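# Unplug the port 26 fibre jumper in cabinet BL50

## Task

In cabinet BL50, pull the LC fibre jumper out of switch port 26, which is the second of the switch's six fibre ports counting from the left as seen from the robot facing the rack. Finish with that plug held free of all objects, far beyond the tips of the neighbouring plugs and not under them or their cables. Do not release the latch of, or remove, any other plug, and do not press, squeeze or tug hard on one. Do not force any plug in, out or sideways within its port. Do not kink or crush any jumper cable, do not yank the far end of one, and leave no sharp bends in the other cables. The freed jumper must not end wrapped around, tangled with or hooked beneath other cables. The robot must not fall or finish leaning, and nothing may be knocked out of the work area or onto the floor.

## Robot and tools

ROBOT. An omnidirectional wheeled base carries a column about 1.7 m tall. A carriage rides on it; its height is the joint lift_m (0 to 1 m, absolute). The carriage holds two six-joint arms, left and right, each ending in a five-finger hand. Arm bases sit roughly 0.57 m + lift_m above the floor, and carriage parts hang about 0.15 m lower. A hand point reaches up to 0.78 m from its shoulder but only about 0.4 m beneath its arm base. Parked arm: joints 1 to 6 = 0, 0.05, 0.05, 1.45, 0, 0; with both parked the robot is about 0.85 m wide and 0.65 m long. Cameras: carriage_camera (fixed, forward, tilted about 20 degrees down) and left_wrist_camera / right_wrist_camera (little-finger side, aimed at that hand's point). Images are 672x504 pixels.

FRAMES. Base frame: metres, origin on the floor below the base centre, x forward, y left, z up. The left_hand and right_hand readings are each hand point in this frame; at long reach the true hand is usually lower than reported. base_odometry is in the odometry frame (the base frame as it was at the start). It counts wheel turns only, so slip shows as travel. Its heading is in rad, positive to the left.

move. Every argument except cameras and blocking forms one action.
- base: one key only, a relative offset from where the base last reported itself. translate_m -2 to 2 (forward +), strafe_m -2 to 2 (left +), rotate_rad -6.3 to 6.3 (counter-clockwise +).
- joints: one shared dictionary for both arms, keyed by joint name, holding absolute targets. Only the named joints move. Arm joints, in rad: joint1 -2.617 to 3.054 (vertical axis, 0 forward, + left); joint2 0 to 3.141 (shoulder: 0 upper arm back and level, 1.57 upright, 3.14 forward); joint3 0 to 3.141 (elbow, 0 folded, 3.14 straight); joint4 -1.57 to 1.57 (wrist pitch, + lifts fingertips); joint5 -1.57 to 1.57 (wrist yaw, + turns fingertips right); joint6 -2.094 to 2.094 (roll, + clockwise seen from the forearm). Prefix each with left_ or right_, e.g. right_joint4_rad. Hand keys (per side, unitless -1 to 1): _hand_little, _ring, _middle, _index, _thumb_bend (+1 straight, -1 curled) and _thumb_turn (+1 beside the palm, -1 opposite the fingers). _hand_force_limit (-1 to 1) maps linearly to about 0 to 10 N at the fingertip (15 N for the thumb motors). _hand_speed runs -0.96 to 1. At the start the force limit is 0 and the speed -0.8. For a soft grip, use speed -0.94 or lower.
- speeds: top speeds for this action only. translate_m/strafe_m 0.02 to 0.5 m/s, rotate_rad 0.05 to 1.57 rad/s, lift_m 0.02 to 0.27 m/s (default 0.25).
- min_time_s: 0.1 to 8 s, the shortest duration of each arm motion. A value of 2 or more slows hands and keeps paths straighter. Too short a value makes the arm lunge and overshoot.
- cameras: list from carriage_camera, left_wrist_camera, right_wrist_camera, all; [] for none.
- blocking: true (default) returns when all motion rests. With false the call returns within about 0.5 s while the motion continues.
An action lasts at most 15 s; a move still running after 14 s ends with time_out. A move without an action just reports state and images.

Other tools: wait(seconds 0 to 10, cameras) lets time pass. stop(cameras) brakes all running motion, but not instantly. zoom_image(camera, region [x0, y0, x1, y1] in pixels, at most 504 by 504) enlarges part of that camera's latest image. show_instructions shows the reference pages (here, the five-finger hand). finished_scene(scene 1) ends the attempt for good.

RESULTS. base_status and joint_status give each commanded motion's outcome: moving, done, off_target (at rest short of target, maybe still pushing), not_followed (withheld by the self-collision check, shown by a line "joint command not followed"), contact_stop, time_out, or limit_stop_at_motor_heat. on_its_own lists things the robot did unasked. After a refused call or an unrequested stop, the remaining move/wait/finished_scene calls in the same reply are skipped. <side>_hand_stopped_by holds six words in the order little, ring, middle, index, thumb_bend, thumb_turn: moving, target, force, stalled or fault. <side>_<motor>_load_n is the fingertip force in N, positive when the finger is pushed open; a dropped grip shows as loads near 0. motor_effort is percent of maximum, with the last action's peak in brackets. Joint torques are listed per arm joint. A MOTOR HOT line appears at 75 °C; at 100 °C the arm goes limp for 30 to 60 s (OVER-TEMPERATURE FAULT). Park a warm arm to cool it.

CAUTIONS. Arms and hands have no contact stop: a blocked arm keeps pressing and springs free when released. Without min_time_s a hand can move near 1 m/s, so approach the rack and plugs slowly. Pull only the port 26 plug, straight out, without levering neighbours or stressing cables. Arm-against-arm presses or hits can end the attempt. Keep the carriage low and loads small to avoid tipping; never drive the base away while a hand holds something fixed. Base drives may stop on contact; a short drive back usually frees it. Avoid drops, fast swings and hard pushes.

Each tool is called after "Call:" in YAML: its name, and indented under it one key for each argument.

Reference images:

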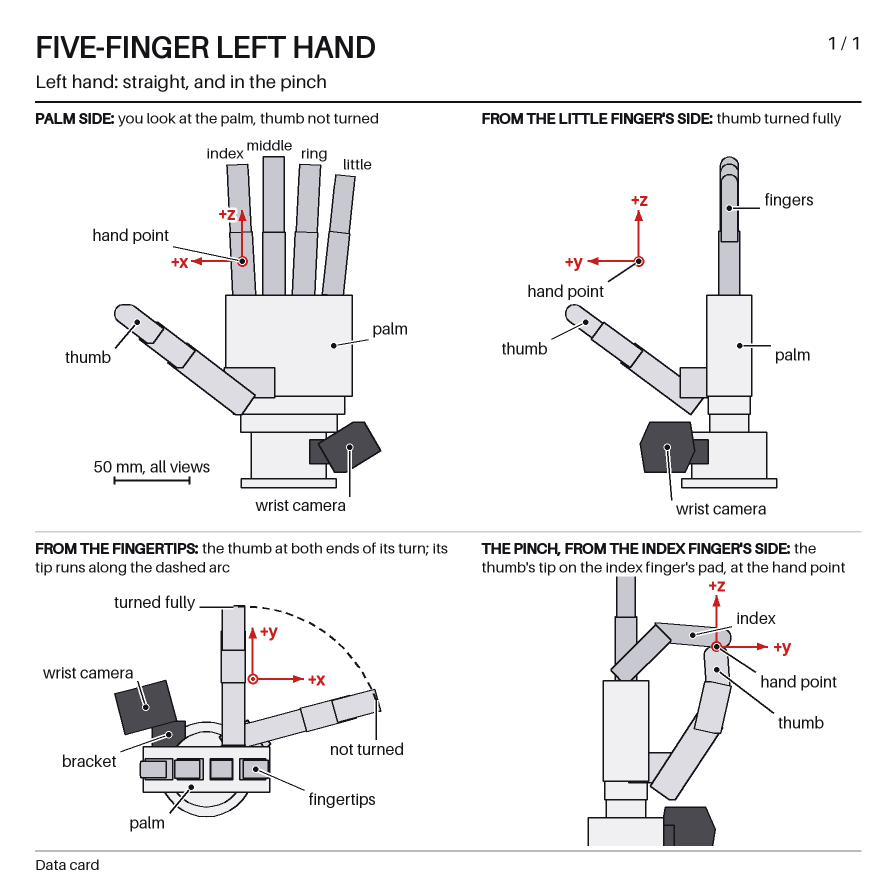

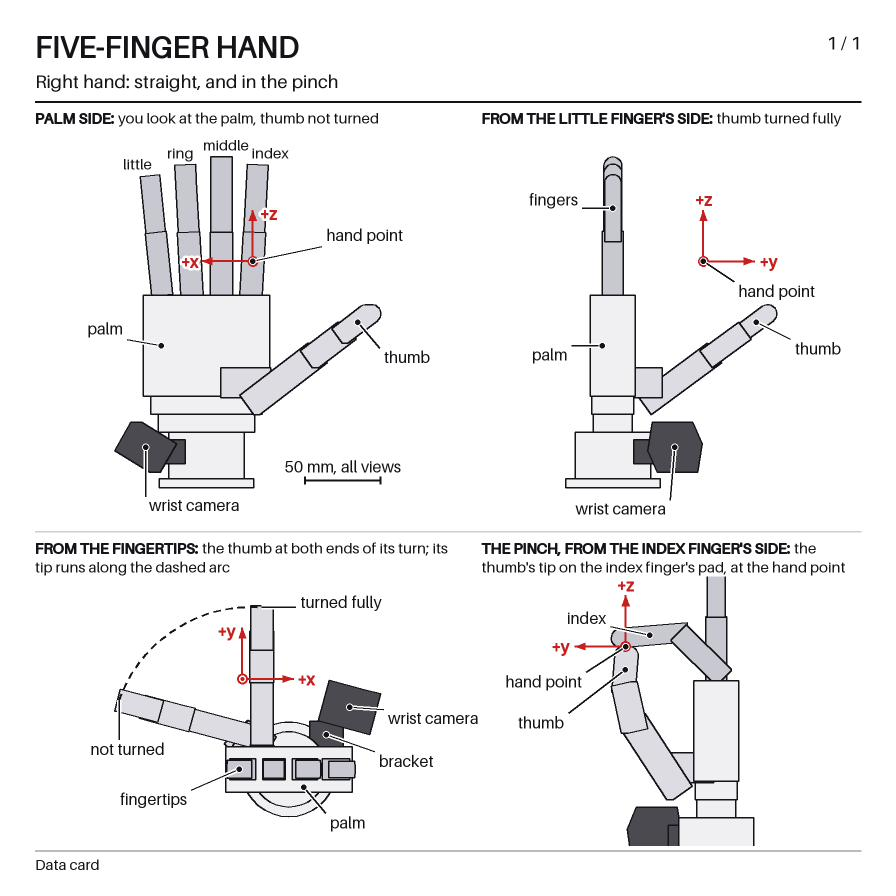

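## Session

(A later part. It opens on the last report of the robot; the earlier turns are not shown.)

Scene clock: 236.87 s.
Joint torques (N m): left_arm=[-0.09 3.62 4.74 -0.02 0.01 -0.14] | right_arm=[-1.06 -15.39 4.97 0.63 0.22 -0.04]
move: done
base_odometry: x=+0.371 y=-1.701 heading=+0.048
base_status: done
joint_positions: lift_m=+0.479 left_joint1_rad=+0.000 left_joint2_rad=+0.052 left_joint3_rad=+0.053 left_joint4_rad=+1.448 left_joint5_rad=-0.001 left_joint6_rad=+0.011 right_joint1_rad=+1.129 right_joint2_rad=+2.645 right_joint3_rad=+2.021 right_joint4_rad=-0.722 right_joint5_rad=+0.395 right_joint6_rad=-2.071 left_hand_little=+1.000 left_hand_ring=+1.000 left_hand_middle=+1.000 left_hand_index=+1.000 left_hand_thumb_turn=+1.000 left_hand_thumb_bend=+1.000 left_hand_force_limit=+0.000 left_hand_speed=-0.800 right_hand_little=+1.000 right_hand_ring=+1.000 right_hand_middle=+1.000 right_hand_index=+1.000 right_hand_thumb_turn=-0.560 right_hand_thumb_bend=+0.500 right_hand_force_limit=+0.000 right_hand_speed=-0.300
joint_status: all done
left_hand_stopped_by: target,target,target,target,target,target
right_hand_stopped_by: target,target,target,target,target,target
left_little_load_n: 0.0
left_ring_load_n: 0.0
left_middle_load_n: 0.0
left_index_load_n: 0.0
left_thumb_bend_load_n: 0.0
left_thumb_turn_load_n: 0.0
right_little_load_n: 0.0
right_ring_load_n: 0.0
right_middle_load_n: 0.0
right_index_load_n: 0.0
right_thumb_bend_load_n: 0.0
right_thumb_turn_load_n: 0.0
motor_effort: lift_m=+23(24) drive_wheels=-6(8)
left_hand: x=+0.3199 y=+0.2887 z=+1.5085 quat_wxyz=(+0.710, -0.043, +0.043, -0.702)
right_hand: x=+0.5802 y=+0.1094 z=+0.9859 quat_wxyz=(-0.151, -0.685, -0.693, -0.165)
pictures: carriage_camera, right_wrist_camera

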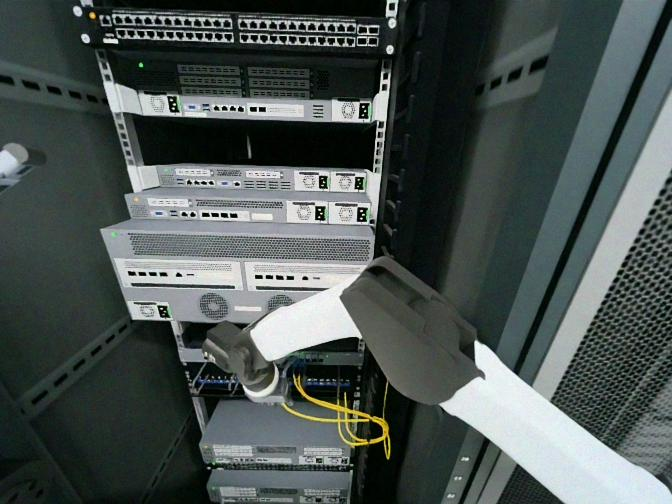

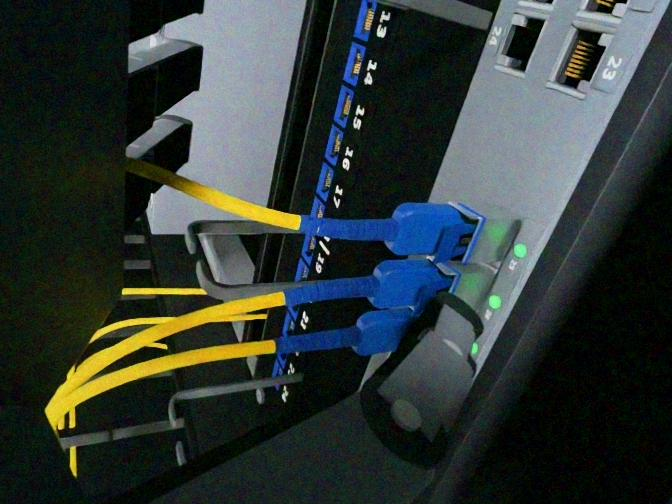

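Call:
move:
  cameras: ["right_wrist_camera", "carriage_camera"]

Call:
zoom_image:
  camera: "right_wrist_camera"
  region: [100, 0, 352, 252]

Call:
zoom_image:
  camera: "right_wrist_camera"
  region: [100, 200, 352, 504]

Scene clock: 241.23 s.
Joint torques (N m): left_arm=[-0.05 3.59 4.48 0.05 0.05 -0.11] | right_arm=[-0.99 -15.41 4.93 0.63 0.22 -0.03]
base_odometry: x=+0.371 y=-1.701 heading=+0.048
base_status: done
joint_positions: lift_m=+0.479 left_joint1_rad=+0.000 left_joint2_rad=+0.052 left_joint3_rad=+0.053 left_joint4_rad=+1.448 left_joint5_rad=-0.001 left_joint6_rad=+0.011 right_joint1_rad=+1.129 right_joint2_rad=+2.645 right_joint3_rad=+2.021 right_joint4_rad=-0.722 right_joint5_rad=+0.395 right_joint6_rad=-2.071 left_hand_little=+1.000 left_hand_ring=+1.000 left_hand_middle=+1.000 left_hand_index=+1.000 left_hand_thumb_turn=+1.000 left_hand_thumb_bend=+1.000 left_hand_force_limit=+0.000 left_hand_speed=-0.800 right_hand_little=+1.000 right_hand_ring=+1.000 right_hand_middle=+1.000 right_hand_index=+1.000 right_hand_thumb_turn=-0.560 right_hand_thumb_bend=+0.500 right_hand_force_limit=+0.000 right_hand_speed=-0.300
joint_status: all done
left_hand_stopped_by: target,target,target,target,target,target
right_hand_stopped_by: target,target,target,target,target,target
left_little_load_n: 0.0
left_ring_load_n: 0.0
left_middle_load_n: 0.0
left_index_load_n: 0.0
left_thumb_bend_load_n: 0.0
left_thumb_turn_load_n: 0.0
right_little_load_n: 0.0
right_ring_load_n: 0.0
right_middle_load_n: 0.0
right_index_load_n: 0.0
right_thumb_bend_load_n: 0.0
right_thumb_turn_load_n: 0.0
motor_effort: lift_m=+23(24) drive_wheels=-6(8)
left_hand: x=+0.3199 y=+0.2887 z=+1.5085 quat_wxyz=(+0.710, -0.043, +0.043, -0.702) (m; base frame)
right_hand: x=+0.5802 y=+0.1094 z=+0.9859 quat_wxyz=(-0.151, -0.685, -0.693, -0.165) (m; base frame)
pictures: carriage_camera, right_wrist_camera

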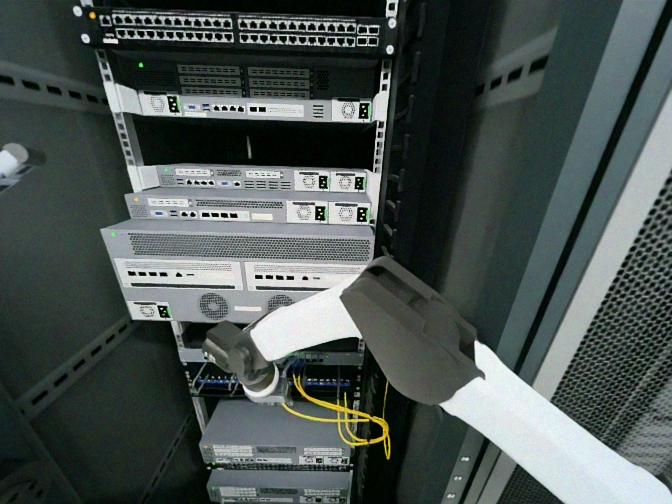

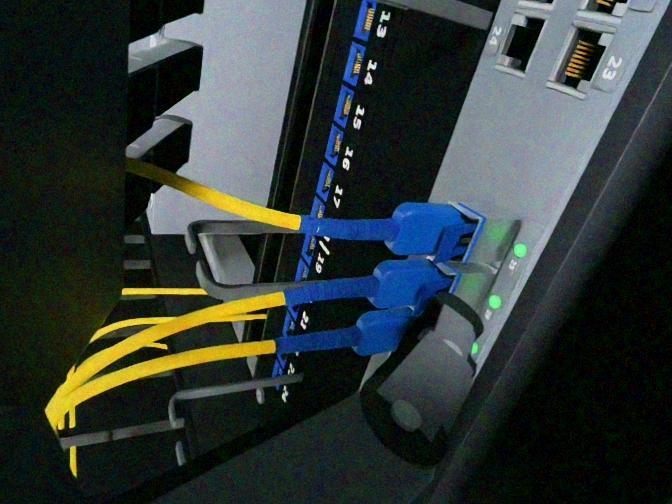

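Scaled by 2.000.

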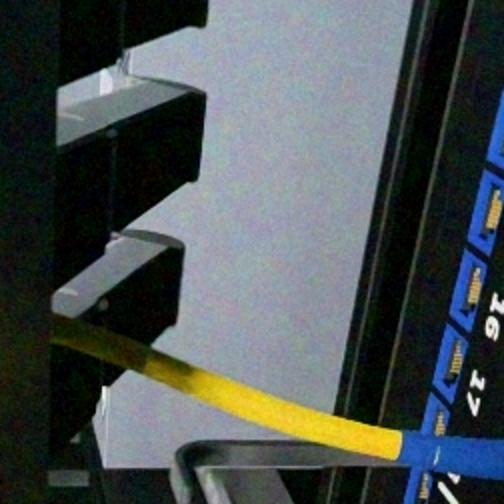

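Scaled by 1.658.

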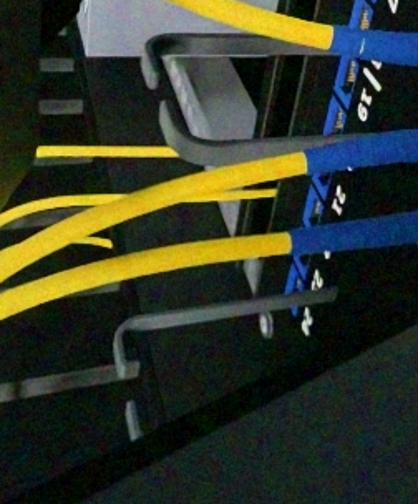

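Call:
move:
  joints: {"right_joint1_rad": 1.128}
  min_time_s: 1.0
  cameras: []

Call:
move:
  joints: {"right_hand_little": -0.9, "right_hand_ring": -0.9, "right_hand_speed": -0.75, "right_hand_force_limit": -0.4}
  cameras: ["right_wrist_camera"]

Scene clock: 244.03 s.
Joint torques (N m): left_arm=[0.13 3.52 4.9 0.07 0.03 -0.15] | right_arm=[-0.01 -15.39 4.93 0.63 0.22 -0.04]
move: done
base_odometry: x=+0.371 y=-1.701 heading=+0.048
base_status: not commanded
joint_positions: lift_m=+0.479 left_joint1_rad=+0.000 left_joint2_rad=+0.052 left_joint3_rad=+0.053 left_joint4_rad=+1.448 left_joint5_rad=-0.001 left_joint6_rad=+0.011 right_joint1_rad=+1.129 right_joint2_rad=+2.645 right_joint3_rad=+2.021 right_joint4_rad=-0.722 right_joint5_rad=+0.395 right_joint6_rad=-2.071 left_hand_little=+1.000 left_hand_ring=+1.000 left_hand_middle=+1.000 left_hand_index=+1.000 left_hand_thumb_turn=+1.000 left_hand_thumb_bend=+1.000 left_hand_force_limit=+0.000 left_hand_speed=-0.800 right_hand_little=+1.000 right_hand_ring=+1.000 right_hand_middle=+1.000 right_hand_index=+1.000 right_hand_thumb_turn=-0.560 right_hand_thumb_bend=+0.500 right_hand_force_limit=+0.000 right_hand_speed=-0.300
joint_status: all done
left_hand_stopped_by: target,target,target,target,target,target
right_hand_stopped_by: target,target,target,target,target,target
left_little_load_n: 0.0
left_ring_load_n: 0.0
left_middle_load_n: 0.0
left_index_load_n: 0.0
left_thumb_bend_load_n: 0.0
left_thumb_turn_load_n: 0.0
right_little_load_n: 0.0
right_ring_load_n: 0.0
right_middle_load_n: 0.0
right_index_load_n: 0.0
right_thumb_bend_load_n: 0.0
right_thumb_turn_load_n: 0.0
motor_effort: lift_m=+23(24) drive_wheels=-6(6)
left_hand: x=+0.3199 y=+0.2887 z=+1.5085 quat_wxyz=(+0.710, -0.043, +0.043, -0.702)
right_hand: x=+0.5802 y=+0.1094 z=+0.9859 quat_wxyz=(-0.151, -0.685, -0.693, -0.165)

Scene clock: 247.27 s.
Joint torques (N m): left_arm=[-0.06 3.51 4.62 0.05 0.04 -0.14] | right_arm=[-0.01 -15.41 4.93 0.63 0.24 -0.02]
move: done
base_odometry: x=+0.371 y=-1.701 heading=+0.048
base_status: not commanded
joint_positions: lift_m=+0.479 left_joint1_rad=+0.000 left_joint2_rad=+0.052 left_joint3_rad=+0.053 left_joint4_rad=+1.448 left_joint5_rad=-0.001 left_joint6_rad=+0.011 right_joint1_rad=+1.129 right_joint2_rad=+2.645 right_joint3_rad=+2.021 right_joint4_rad=-0.721 right_joint5_rad=+0.394 right_joint6_rad=-2.072 left_hand_little=+1.000 left_hand_ring=+1.000 left_hand_middle=+1.000 left_hand_index=+1.000 left_hand_thumb_turn=+1.000 left_hand_thumb_bend=+1.000 left_hand_force_limit=+0.000 left_hand_speed=-0.800 right_hand_little=-0.900 right_hand_ring=-0.900 right_hand_middle=+1.000 right_hand_index=+1.000 right_hand_thumb_turn=-0.560 right_hand_thumb_bend=+0.500 right_hand_force_limit=-0.400 right_hand_speed=-0.750
joint_status: all done
left_hand_stopped_by: target,target,target,target,target,target
right_hand_stopped_by: target,target,target,target,target,target
left_little_load_n: 0.0
left_ring_load_n: 0.0
left_middle_load_n: 0.0
left_index_load_n: 0.0
left_thumb_bend_load_n: -0.5
left_thumb_turn_load_n: 0.0
right_little_load_n: 0.0
right_ring_load_n: 0.0
right_middle_load_n: 0.0
right_index_load_n: 0.0
right_thumb_bend_load_n: 0.0
right_thumb_turn_load_n: 0.0
motor_effort: lift_m=+24(24) drive_wheels=-6(6)
left_hand: x=+0.3199 y=+0.2887 z=+1.5085 quat_wxyz=(+0.710, -0.043, +0.043, -0.702)
right_hand: x=+0.5801 y=+0.1098 z=+0.9857 quat_wxyz=(-0.151, -0.684, -0.694, -0.165)

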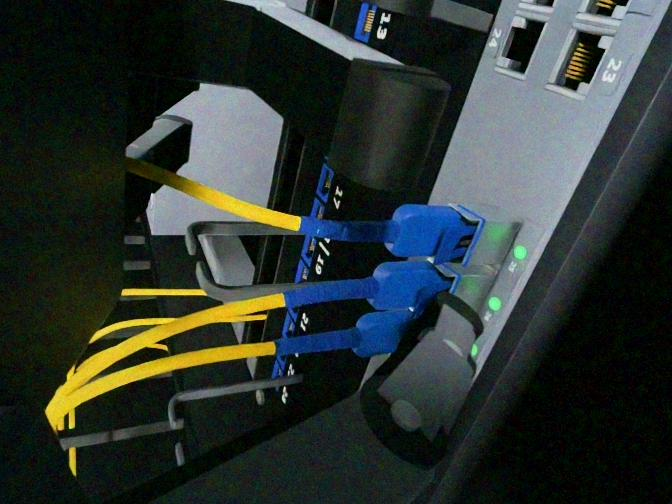

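Call:
move:
  joints: {"right_joint1_rad": 1.119}
  min_time_s: 1.0
  cameras: ["right_wrist_camera", "carriage_camera"]

Call:
zoom_image:
  camera: "right_wrist_camera"
  region: [340, 210, 500, 370]

Call:
zoom_image:
  camera: "carriage_camera"
  region: [255, 340, 325, 410]

Scene clock: 248.80 s.
Joint torques (N m): left_arm=[0.31 3.59 4.75 0.08 -0.03 -0.13] | right_arm=[-0.84 -15.39 4.93 0.63 0.24 -0.02]
move: done
base_odometry: x=+0.371 y=-1.701 heading=+0.048
base_status: not commanded
joint_positions: lift_m=+0.479 left_joint1_rad=+0.000 left_joint2_rad=+0.052 left_joint3_rad=+0.053 left_joint4_rad=+1.448 left_joint5_rad=-0.001 left_joint6_rad=+0.011 right_joint1_rad=+1.129 right_joint2_rad=+2.645 right_joint3_rad=+2.021 right_joint4_rad=-0.721 right_joint5_rad=+0.394 right_joint6_rad=-2.072 left_hand_little=+1.000 left_hand_ring=+1.000 left_hand_middle=+1.000 left_hand_index=+1.000 left_hand_thumb_turn=+1.000 left_hand_thumb_bend=+1.000 left_hand_force_limit=+0.000 left_hand_speed=-0.800 right_hand_little=-0.900 right_hand_ring=-0.900 right_hand_middle=+1.000 right_hand_index=+1.000 right_hand_thumb_turn=-0.560 right_hand_thumb_bend=+0.500 right_hand_force_limit=-0.400 right_hand_speed=-0.750
joint_status: all done
left_hand_stopped_by: target,target,target,target,target,target
right_hand_stopped_by: target,target,target,target,target,target
left_little_load_n: 0.0
left_ring_load_n: 0.0
left_middle_load_n: 0.0
left_index_load_n: 0.0
left_thumb_bend_load_n: 0.0
left_thumb_turn_load_n: 0.0
right_little_load_n: 0.0
right_ring_load_n: 0.0
right_middle_load_n: 0.0
right_index_load_n: 0.0
right_thumb_bend_load_n: 0.0
right_thumb_turn_load_n: 0.5
motor_effort: lift_m=+24(24) drive_wheels=-6(6)
left_hand: x=+0.3199 y=+0.2887 z=+1.5085 quat_wxyz=(+0.710, -0.043, +0.043, -0.702)
right_hand: x=+0.5801 y=+0.1098 z=+0.9857 quat_wxyz=(-0.151, -0.684, -0.694, -0.165)
pictures: carriage_camera, right_wrist_camera

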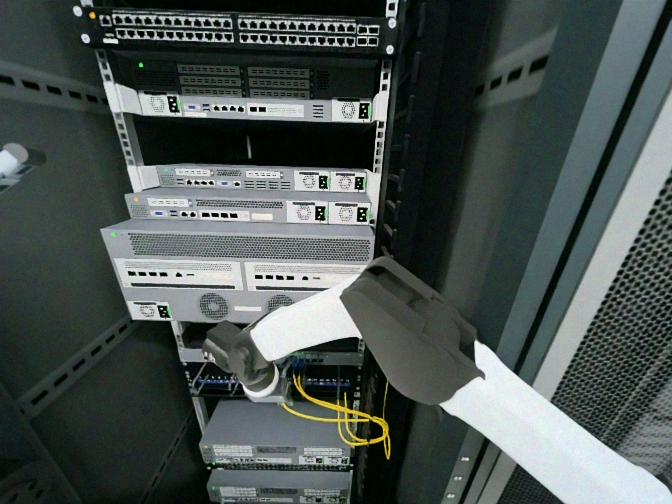

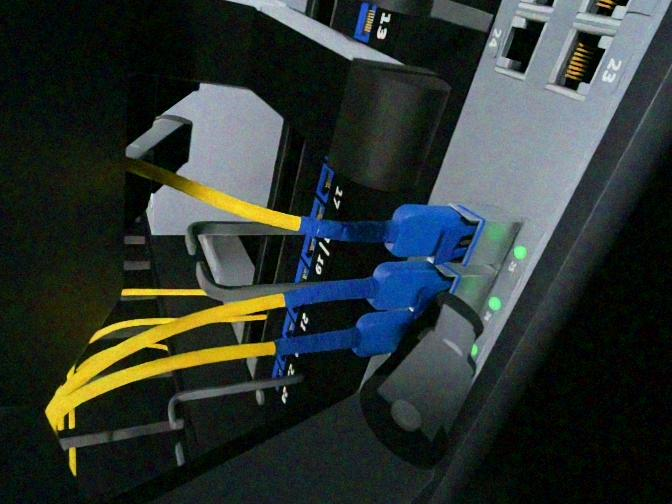

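Scaled by 3.150.

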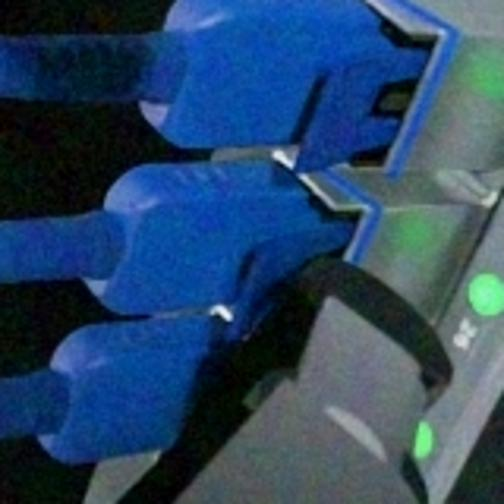

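Scaled by 7.200.

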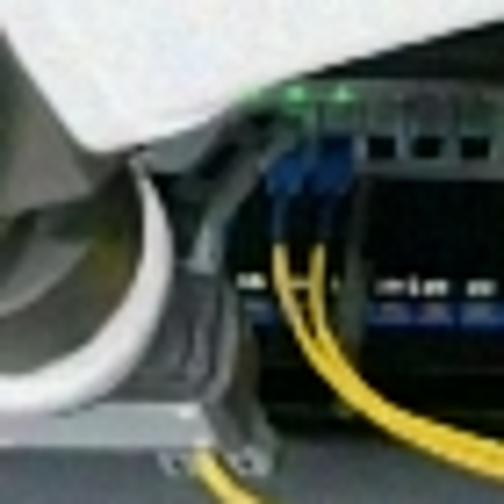

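Call:
move:
  joints: {"right_joint1_rad": 1.112}
  min_time_s: 1.0
  cameras: []

Scene clock: 250.37 s.
Joint torques (N m): left_arm=[-0.06 3.49 4.56 0.05 0.04 -0.15] | right_arm=[-1.03 -15.39 4.93 0.63 0.24 -0.02]
move: done
base_odometry: x=+0.371 y=-1.701 heading=+0.048
base_status: not commanded
joint_positions: lift_m=+0.479 left_joint1_rad=+0.000 left_joint2_rad=+0.052 left_joint3_rad=+0.053 left_joint4_rad=+1.448 left_joint5_rad=-0.001 left_joint6_rad=+0.011 right_joint1_rad=+1.124 right_joint2_rad=+2.645 right_joint3_rad=+2.021 right_joint4_rad=-0.722 right_joint5_rad=+0.394 right_joint6_rad=-2.072 left_hand_little=+1.000 left_hand_ring=+1.000 left_hand_middle=+1.000 left_hand_index=+1.000 left_hand_thumb_turn=+1.000 left_hand_thumb_bend=+1.000 left_hand_force_limit=+0.000 left_hand_speed=-0.800 right_hand_little=-0.900 right_hand_ring=-0.900 right_hand_middle=+1.000 right_hand_index=+1.000 right_hand_thumb_turn=-0.560 right_hand_thumb_bend=+0.500 right_hand_force_limit=-0.400 right_hand_speed=-0.750
joint_status: all done
left_hand_stopped_by: target,target,target,target,target,target
right_hand_stopped_by: target,target,target,target,target,target
left_little_load_n: 0.0
left_ring_load_n: 0.0
left_middle_load_n: 0.0
left_index_load_n: 0.0
left_thumb_bend_load_n: 0.0
left_thumb_turn_load_n: -0.5
right_little_load_n: 0.0
right_ring_load_n: 0.0
right_middle_load_n: 0.0
right_index_load_n: 0.0
right_thumb_bend_load_n: 0.0
right_thumb_turn_load_n: 0.0
motor_effort: lift_m=+24(24) drive_wheels=-5(6)
left_hand: x=+0.3199 y=+0.2887 z=+1.5085 quat_wxyz=(+0.710, -0.043, +0.043, -0.702)
right_hand: x=+0.5821 y=+0.1078 z=+0.9857 quat_wxyz=(-0.151, -0.686, -0.692, -0.164)

Call:
move:
  base: {"translate_m": 0.006}
  speeds: {"translate_m": 0.02}
  cameras: ["right_wrist_camera", "carriage_camera"]

Call:
zoom_image:
  camera: "right_wrist_camera"
  region: [340, 210, 500, 370]

Call:
zoom_image:
  camera: "carriage_camera"
  region: [265, 345, 315, 385]

Scene clock: 251.30 s.
Joint torques (N m): left_arm=[0.13 3.54 4.7 0.05 0 -0.13] | right_arm=[-0.83 -15.32 4.92 0.65 0.24 -0.01]
move: done
base_odometry: x=+0.377 y=-1.701 heading=+0.048
base_status: done
joint_positions: lift_m=+0.479 left_joint1_rad=+0.000 left_joint2_rad=+0.052 left_joint3_rad=+0.053 left_joint4_rad=+1.447 left_joint5_rad=-0.001 left_joint6_rad=+0.011 right_joint1_rad=+1.121 right_joint2_rad=+2.645 right_joint3_rad=+2.021 right_joint4_rad=-0.725 right_joint5_rad=+0.394 right_joint6_rad=-2.072 left_hand_little=+1.000 left_hand_ring=+1.000 left_hand_middle=+1.000 left_hand_index=+1.000 left_hand_thumb_turn=+1.000 left_hand_thumb_bend=+1.000 left_hand_force_limit=+0.000 left_hand_speed=-0.800 right_hand_little=-0.900 right_hand_ring=-0.900 right_hand_middle=+1.000 right_hand_index=+1.000 right_hand_thumb_turn=-0.560 right_hand_thumb_bend=+0.500 right_hand_force_limit=-0.400 right_hand_speed=-0.750
joint_status: not commanded
left_hand_stopped_by: target,target,target,target,target,target
right_hand_stopped_by: target,target,target,target,target,target
left_little_load_n: 0.0
left_ring_load_n: 0.0
left_middle_load_n: 0.0
left_index_load_n: 0.0
left_thumb_bend_load_n: 0.0
left_thumb_turn_load_n: -0.5
right_little_load_n: 0.5
right_ring_load_n: 0.0
right_middle_load_n: 0.0
right_index_load_n: 0.0
right_thumb_bend_load_n: 0.5
right_thumb_turn_load_n: 0.0
motor_effort: lift_m=+24(24) drive_wheels=-1(5)
left_hand: x=+0.3201 y=+0.2887 z=+1.5084 quat_wxyz=(+0.710, -0.044, +0.043, -0.702)
right_hand: x=+0.5832 y=+0.1060 z=+0.9856 quat_wxyz=(-0.152, -0.687, -0.692, -0.163)
pictures: carriage_camera, right_wrist_camera

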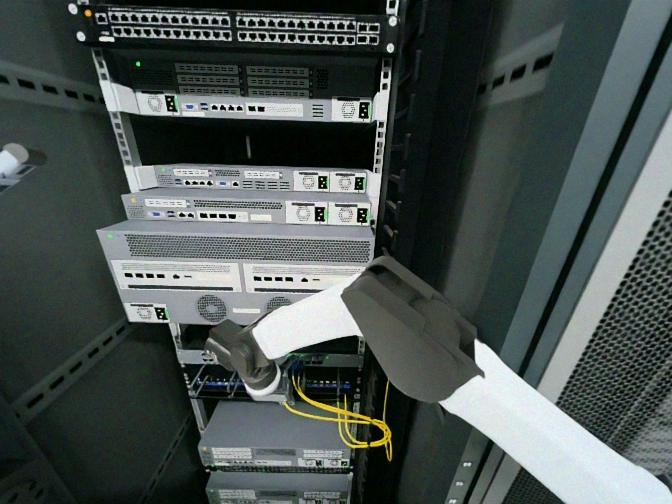

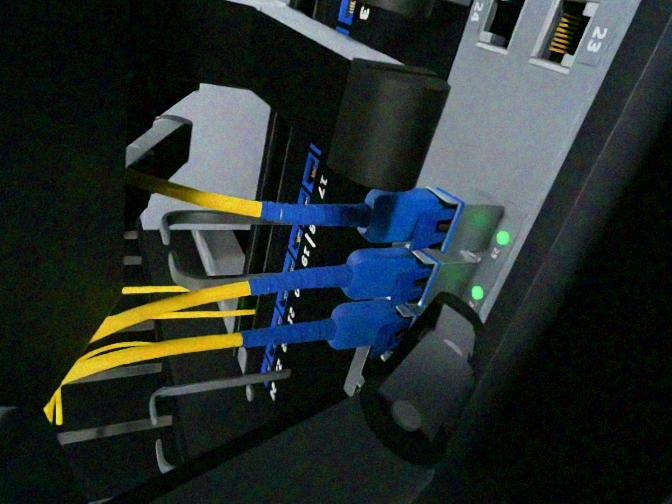

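Scaled by 3.150.

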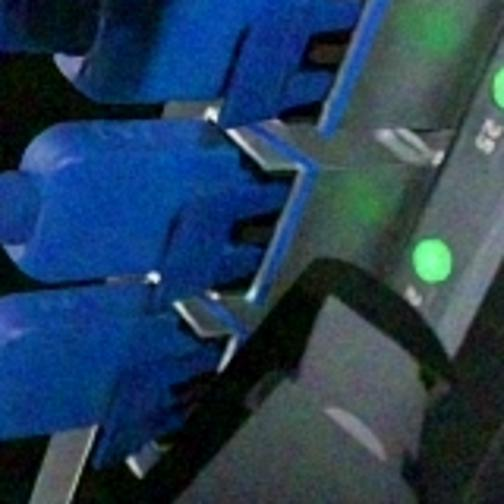

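Scaled by 10.080.

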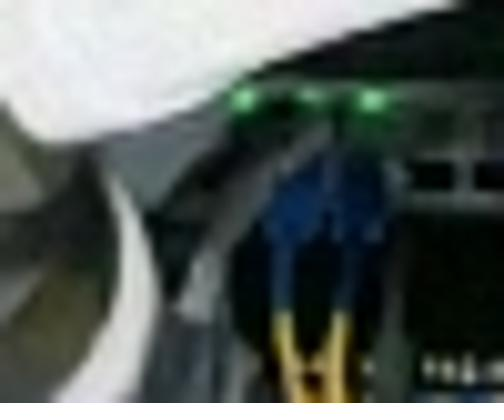

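Call:
move:
  base: {"translate_m": -0.014}
  speeds: {"translate_m": 0.03}
  cameras: []

Call:
move:
  joints: {"right_hand_index": -0.06, "right_hand_speed": -0.8, "right_hand_force_limit": -0.7}
  cameras: ["right_wrist_camera", "carriage_camera"]

Call:
zoom_image:
  camera: "right_wrist_camera"
  region: [220, 130, 500, 410]

Call:
zoom_image:
  camera: "carriage_camera"
  region: [255, 340, 325, 410]

Scene clock: 254.33 s.
Joint torques (N m): left_arm=[-0.01 3.55 4.67 -0.06 0.05 -0.13] | right_arm=[-0.06 -15.5 4.9 0.58 0.21 -0.01]
move: done
base_odometry: x=+0.363 y=-1.702 heading=+0.048
base_status: done
joint_positions: lift_m=+0.479 left_joint1_rad=+0.000 left_joint2_rad=+0.052 left_joint3_rad=+0.053 left_joint4_rad=+1.448 left_joint5_rad=-0.001 left_joint6_rad=+0.011 right_joint1_rad=+1.113 right_joint2_rad=+2.645 right_joint3_rad=+2.021 right_joint4_rad=-0.716 right_joint5_rad=+0.398 right_joint6_rad=-2.072 left_hand_little=+1.000 left_hand_ring=+1.000 left_hand_middle=+1.000 left_hand_index=+1.000 left_hand_thumb_turn=+1.000 left_hand_thumb_bend=+1.000 left_hand_force_limit=+0.000 left_hand_speed=-0.800 right_hand_little=-0.900 right_hand_ring=-0.900 right_hand_middle=+1.000 right_hand_index=+1.000 right_hand_thumb_turn=-0.560 right_hand_thumb_bend=+0.500 right_hand_force_limit=-0.400 right_hand_speed=-0.750
joint_status: not commanded
left_hand_stopped_by: target,target,target,target,target,target
right_hand_stopped_by: target,target,target,target,target,target
left_little_load_n: 0.0
left_ring_load_n: 0.0
left_middle_load_n: 0.0
left_index_load_n: 0.0
left_thumb_bend_load_n: 0.0
left_thumb_turn_load_n: -0.5
right_little_load_n: 0.0
right_ring_load_n: 0.0
right_middle_load_n: 0.0
right_index_load_n: 0.0
right_thumb_bend_load_n: 0.0
right_thumb_turn_load_n: 0.0
motor_effort: lift_m=+24(24) drive_wheels=-2(10)
left_hand: x=+0.3198 y=+0.2887 z=+1.5085 quat_wxyz=(+0.710, -0.043, +0.043, -0.702)
right_hand: x=+0.5877 y=+0.1047 z=+0.9865 quat_wxyz=(-0.153, -0.690, -0.688, -0.167)

Scene clock: 256.73 s.
Joint torques (N m): left_arm=[-0.1 3.6 4.56 0.03 0.03 -0.13] | right_arm=[-0.06 -15.41 4.94 0.6 0.2 -0.02]
move: done
base_odometry: x=+0.363 y=-1.702 heading=+0.048
base_status: not commanded
joint_positions: lift_m=+0.479 left_joint1_rad=+0.000 left_joint2_rad=+0.052 left_joint3_rad=+0.053 left_joint4_rad=+1.448 left_joint5_rad=-0.001 left_joint6_rad=+0.011 right_joint1_rad=+1.113 right_joint2_rad=+2.645 right_joint3_rad=+2.021 right_joint4_rad=-0.717 right_joint5_rad=+0.398 right_joint6_rad=-2.072 left_hand_little=+1.000 left_hand_ring=+1.000 left_hand_middle=+1.000 left_hand_index=+1.000 left_hand_thumb_turn=+1.000 left_hand_thumb_bend=+1.000 left_hand_force_limit=+0.000 left_hand_speed=-0.800 right_hand_little=-0.900 right_hand_ring=-0.900 right_hand_middle=+1.000 right_hand_index=-0.060 right_hand_thumb_turn=-0.560 right_hand_thumb_bend=+0.500 right_hand_force_limit=-0.700 right_hand_speed=-0.800
joint_status: all done
left_hand_stopped_by: target,target,target,target,target,target
right_hand_stopped_by: target,target,target,target,target,target
left_little_load_n: 0.0
left_ring_load_n: 0.0
left_middle_load_n: 0.0
left_index_load_n: 0.0
left_thumb_bend_load_n: 0.0
left_thumb_turn_load_n: 0.0
right_little_load_n: 0.0
right_ring_load_n: 0.0
right_middle_load_n: 0.0
right_index_load_n: 0.0
right_thumb_bend_load_n: -0.5
right_thumb_turn_load_n: 0.0
motor_effort: lift_m=+23(24) drive_wheels=-3(4)
left_hand: x=+0.3198 y=+0.2887 z=+1.5085 quat_wxyz=(+0.710, -0.043, +0.043, -0.702)
right_hand: x=+0.5877 y=+0.1046 z=+0.9865 quat_wxyz=(-0.153, -0.690, -0.688, -0.166)
pictures: carriage_camera, right_wrist_camera

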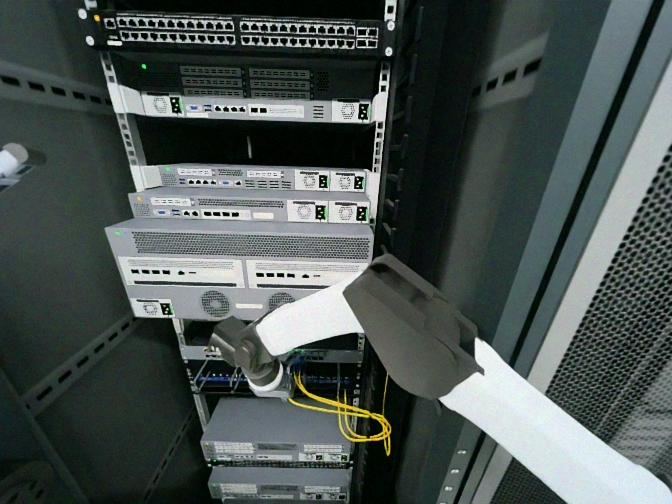

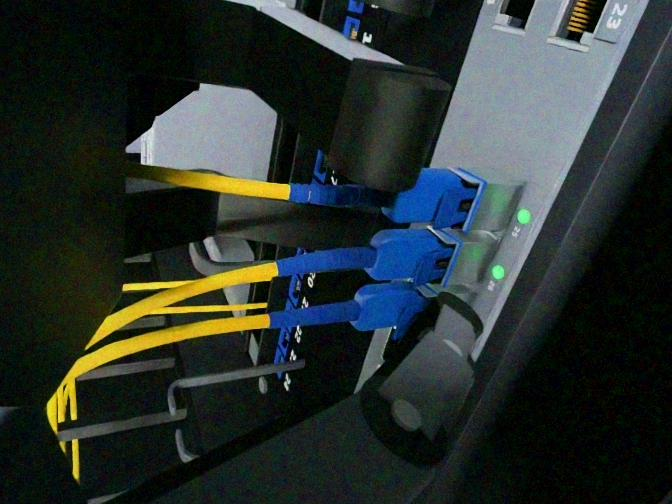

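Scaled by 1.800.

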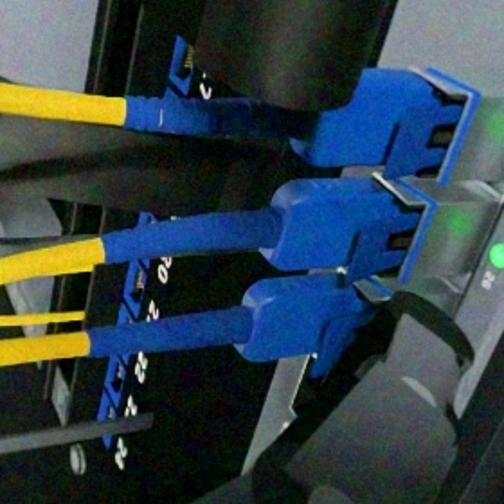

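Scaled by 7.200.

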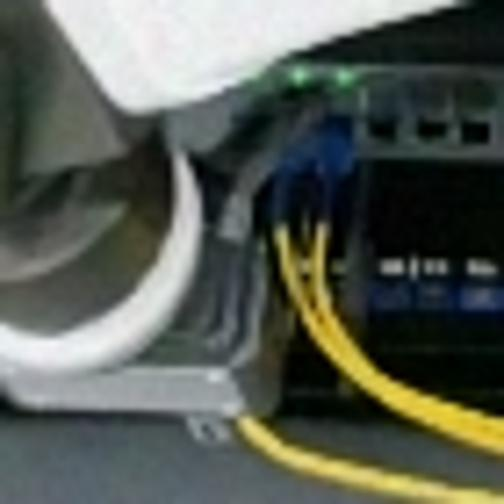

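Call:
zoom_image:
  camera: "right_wrist_camera"
  region: [220, 160, 400, 300]

Scaled by 2.800.

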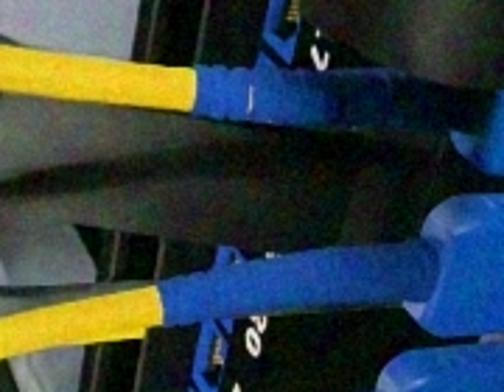

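Call:
move:
  joints: {"lift_m": 0.476}
  speeds: {"lift_m": 0.02}
  cameras: []

Call:
move:
  base: {"translate_m": 0.009}
  speeds: {"translate_m": 0.02}
  cameras: ["right_wrist_camera", "carriage_camera"]

Call:
zoom_image:
  camera: "right_wrist_camera"
  region: [300, 180, 500, 380]

Call:
zoom_image:
  camera: "carriage_camera"
  region: [265, 345, 315, 385]

Scene clock: 258.43 s.
Joint torques (N m): left_arm=[-0.03 3.54 4.79 0.01 0.05 -0.13] | right_arm=[-0.03 -15.35 5.03 0.59 0.21 -0.02]
move: done
base_odometry: x=+0.363 y=-1.702 heading=+0.048
base_status: not commanded
joint_positions: lift_m=+0.476 left_joint1_rad=+0.000 left_joint2_rad=+0.052 left_joint3_rad=+0.053 left_joint4_rad=+1.448 left_joint5_rad=-0.001 left_joint6_rad=+0.011 right_joint1_rad=+1.113 right_joint2_rad=+2.645 right_joint3_rad=+2.021 right_joint4_rad=-0.717 right_joint5_rad=+0.398 right_joint6_rad=-2.072 left_hand_little=+1.000 left_hand_ring=+1.000 left_hand_middle=+1.000 left_hand_index=+1.000 left_hand_thumb_turn=+1.000 left_hand_thumb_bend=+1.000 left_hand_force_limit=+0.000 left_hand_speed=-0.800 right_hand_little=-0.900 right_hand_ring=-0.900 right_hand_middle=+1.000 right_hand_index=-0.060 right_hand_thumb_turn=-0.560 right_hand_thumb_bend=+0.500 right_hand_force_limit=-0.700 right_hand_speed=-0.800
joint_status: all done
left_hand_stopped_by: target,target,target,target,target,target
right_hand_stopped_by: target,target,target,target,target,target
left_little_load_n: 0.0
left_ring_load_n: 0.0
left_middle_load_n: 0.0
left_index_load_n: 0.0
left_thumb_bend_load_n: 0.0
left_thumb_turn_load_n: 0.0
right_little_load_n: 0.0
right_ring_load_n: 0.0
right_middle_load_n: 0.0
right_index_load_n: 0.0
right_thumb_bend_load_n: 0.0
right_thumb_turn_load_n: 0.0
motor_effort: lift_m=+24(25) drive_wheels=-3(4)
left_hand: x=+0.3199 y=+0.2887 z=+1.5054 quat_wxyz=(+0.710, -0.043, +0.043, -0.702)
right_hand: x=+0.5877 y=+0.1045 z=+0.9835 quat_wxyz=(-0.153, -0.690, -0.688, -0.166)

Scene clock: 259.27 s.
Joint torques (N m): left_arm=[-0.14 3.6 4.51 0.04 0.04 -0.11] | right_arm=[-0.17 -15.38 4.92 0.7 0.22 -0.02]
move: done
base_odometry: x=+0.372 y=-1.701 heading=+0.048
base_status: done
joint_positions: lift_m=+0.476 left_joint1_rad=+0.000 left_joint2_rad=+0.052 left_joint3_rad=+0.053 left_joint4_rad=+1.448 left_joint5_rad=-0.001 left_joint6_rad=+0.011 right_joint1_rad=+1.114 right_joint2_rad=+2.645 right_joint3_rad=+2.021 right_joint4_rad=-0.730 right_joint5_rad=+0.396 right_joint6_rad=-2.072 left_hand_little=+1.000 left_hand_ring=+1.000 left_hand_middle=+1.000 left_hand_index=+1.000 left_hand_thumb_turn=+1.000 left_hand_thumb_bend=+1.000 left_hand_force_limit=+0.000 left_hand_speed=-0.800 right_hand_little=-0.900 right_hand_ring=-0.900 right_hand_middle=+1.000 right_hand_index=-0.060 right_hand_thumb_turn=-0.560 right_hand_thumb_bend=+0.500 right_hand_force_limit=-0.700 right_hand_speed=-0.800
joint_status: not commanded
left_hand_stopped_by: target,target,target,target,target,target
right_hand_stopped_by: target,target,target,target,target,target
left_little_load_n: 0.0
left_ring_load_n: 0.0
left_middle_load_n: 0.0
left_index_load_n: 0.0
left_thumb_bend_load_n: 0.0
left_thumb_turn_load_n: 0.0
right_little_load_n: 0.0
right_ring_load_n: 0.0
right_middle_load_n: 0.0
right_index_load_n: 0.0
right_thumb_bend_load_n: 0.0
right_thumb_turn_load_n: 0.0
motor_effort: lift_m=+24(24) drive_wheels=-4(4)
left_hand: x=+0.3200 y=+0.2887 z=+1.5054 quat_wxyz=(+0.710, -0.043, +0.043, -0.702)
right_hand: x=+0.5858 y=+0.1025 z=+0.9825 quat_wxyz=(-0.154, -0.689, -0.690, -0.160)
pictures: carriage_camera, right_wrist_camera

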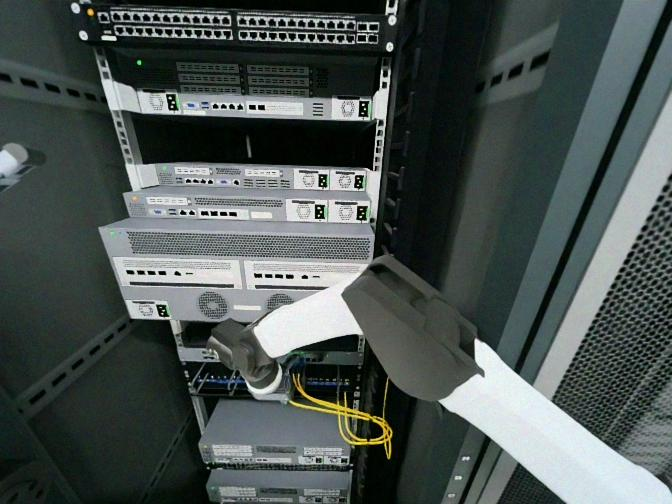

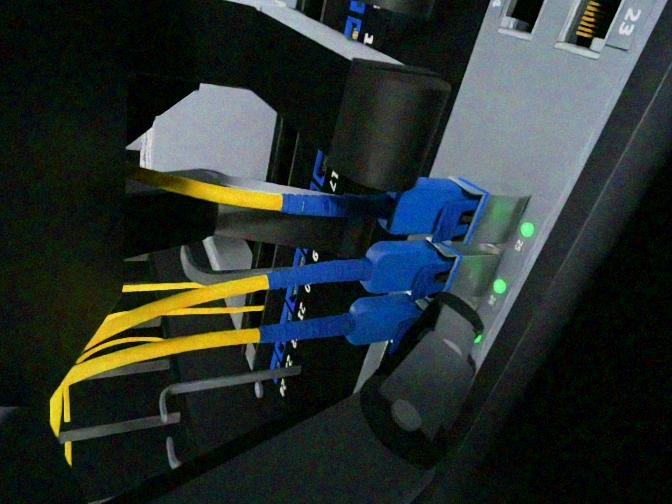

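Scaled by 2.520.

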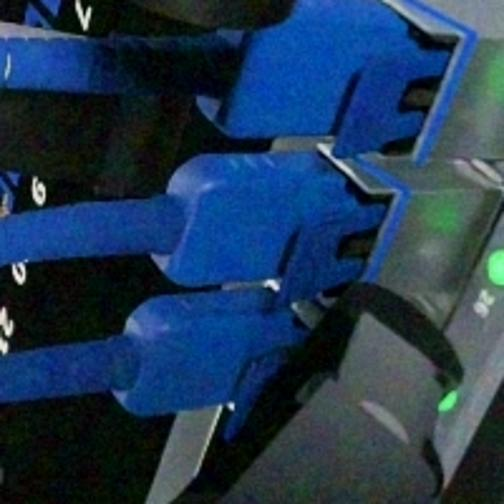

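Scaled by 10.080.

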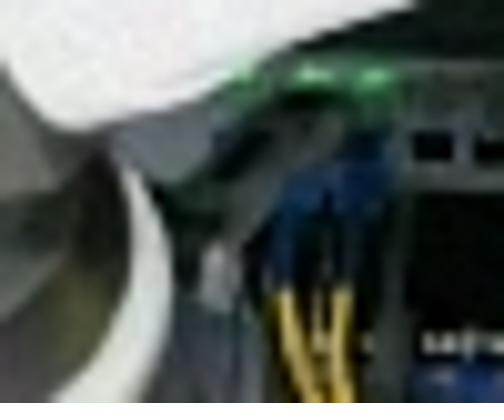

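Call:
move:
  base: {"translate_m": 0.006}
  speeds: {"translate_m": 0.02}
  cameras: ["right_wrist_camera", "carriage_camera"]

Call:
zoom_image:
  camera: "right_wrist_camera"
  region: [300, 180, 500, 380]

Call:
zoom_image:
  camera: "carriage_camera"
  region: [265, 345, 315, 385]

Scene clock: 261.10 s.
Joint torques (N m): left_arm=[-0.06 3.55 4.29 0.01 0.05 -0.14] | right_arm=[-0.95 -15.47 4.96 0.75 0.29 -0.02]
move: done
base_odometry: x=+0.378 y=-1.701 heading=+0.048
base_status: done
joint_positions: lift_m=+0.476 left_joint1_rad=+0.000 left_joint2_rad=+0.052 left_joint3_rad=+0.053 left_joint4_rad=+1.447 left_joint5_rad=-0.001 left_joint6_rad=+0.011 right_joint1_rad=+1.122 right_joint2_rad=+2.645 right_joint3_rad=+2.021 right_joint4_rad=-0.736 right_joint5_rad=+0.391 right_joint6_rad=-2.072 left_hand_little=+1.000 left_hand_ring=+1.000 left_hand_middle=+1.000 left_hand_index=+1.000 left_hand_thumb_turn=+1.000 left_hand_thumb_bend=+1.000 left_hand_force_limit=+0.000 left_hand_speed=-0.800 right_hand_little=-0.900 right_hand_ring=-0.900 right_hand_middle=+1.000 right_hand_index=-0.060 right_hand_thumb_turn=-0.560 right_hand_thumb_bend=+0.500 right_hand_force_limit=-0.700 right_hand_speed=-0.800
joint_status: not commanded
left_hand_stopped_by: target,target,target,target,target,target
right_hand_stopped_by: target,target,target,target,target,target
left_little_load_n: 0.0
left_ring_load_n: 0.5
left_middle_load_n: 0.0
left_index_load_n: 0.0
left_thumb_bend_load_n: 0.0
left_thumb_turn_load_n: 0.0
right_little_load_n: 0.0
right_ring_load_n: 0.0
right_middle_load_n: 0.0
right_index_load_n: 0.0
right_thumb_bend_load_n: 0.0
right_thumb_turn_load_n: 0.0
motor_effort: lift_m=+23(24) drive_wheels=-2(4)
left_hand: x=+0.3202 y=+0.2887 z=+1.5053 quat_wxyz=(+0.710, -0.044, +0.044, -0.702)
right_hand: x=+0.5812 y=+0.1045 z=+0.9815 quat_wxyz=(-0.153, -0.686, -0.694, -0.157)
pictures: carriage_camera, right_wrist_camera

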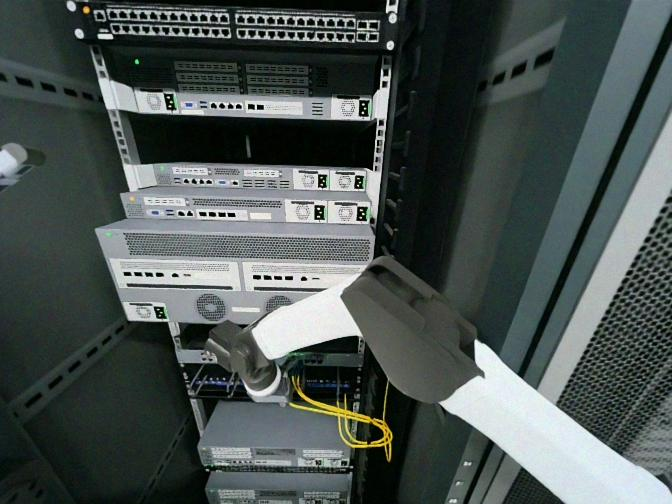

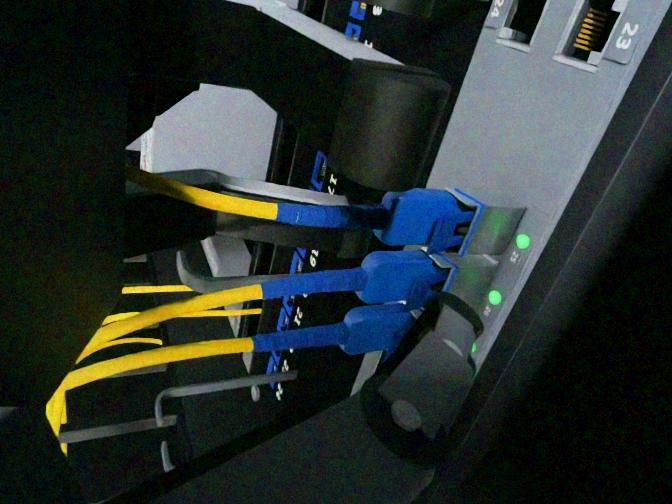

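Scaled by 2.520.

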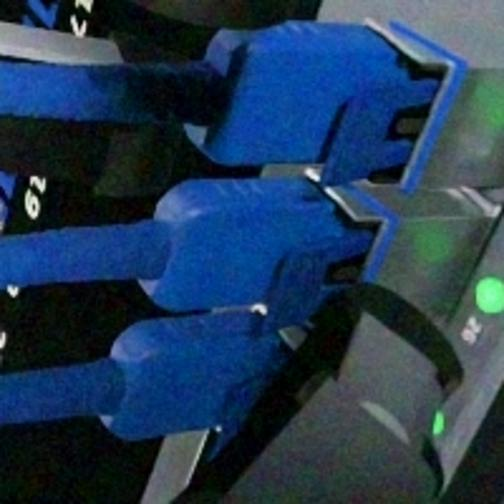

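Scaled by 10.080.

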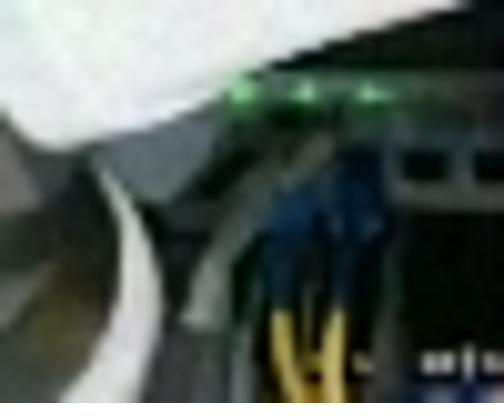

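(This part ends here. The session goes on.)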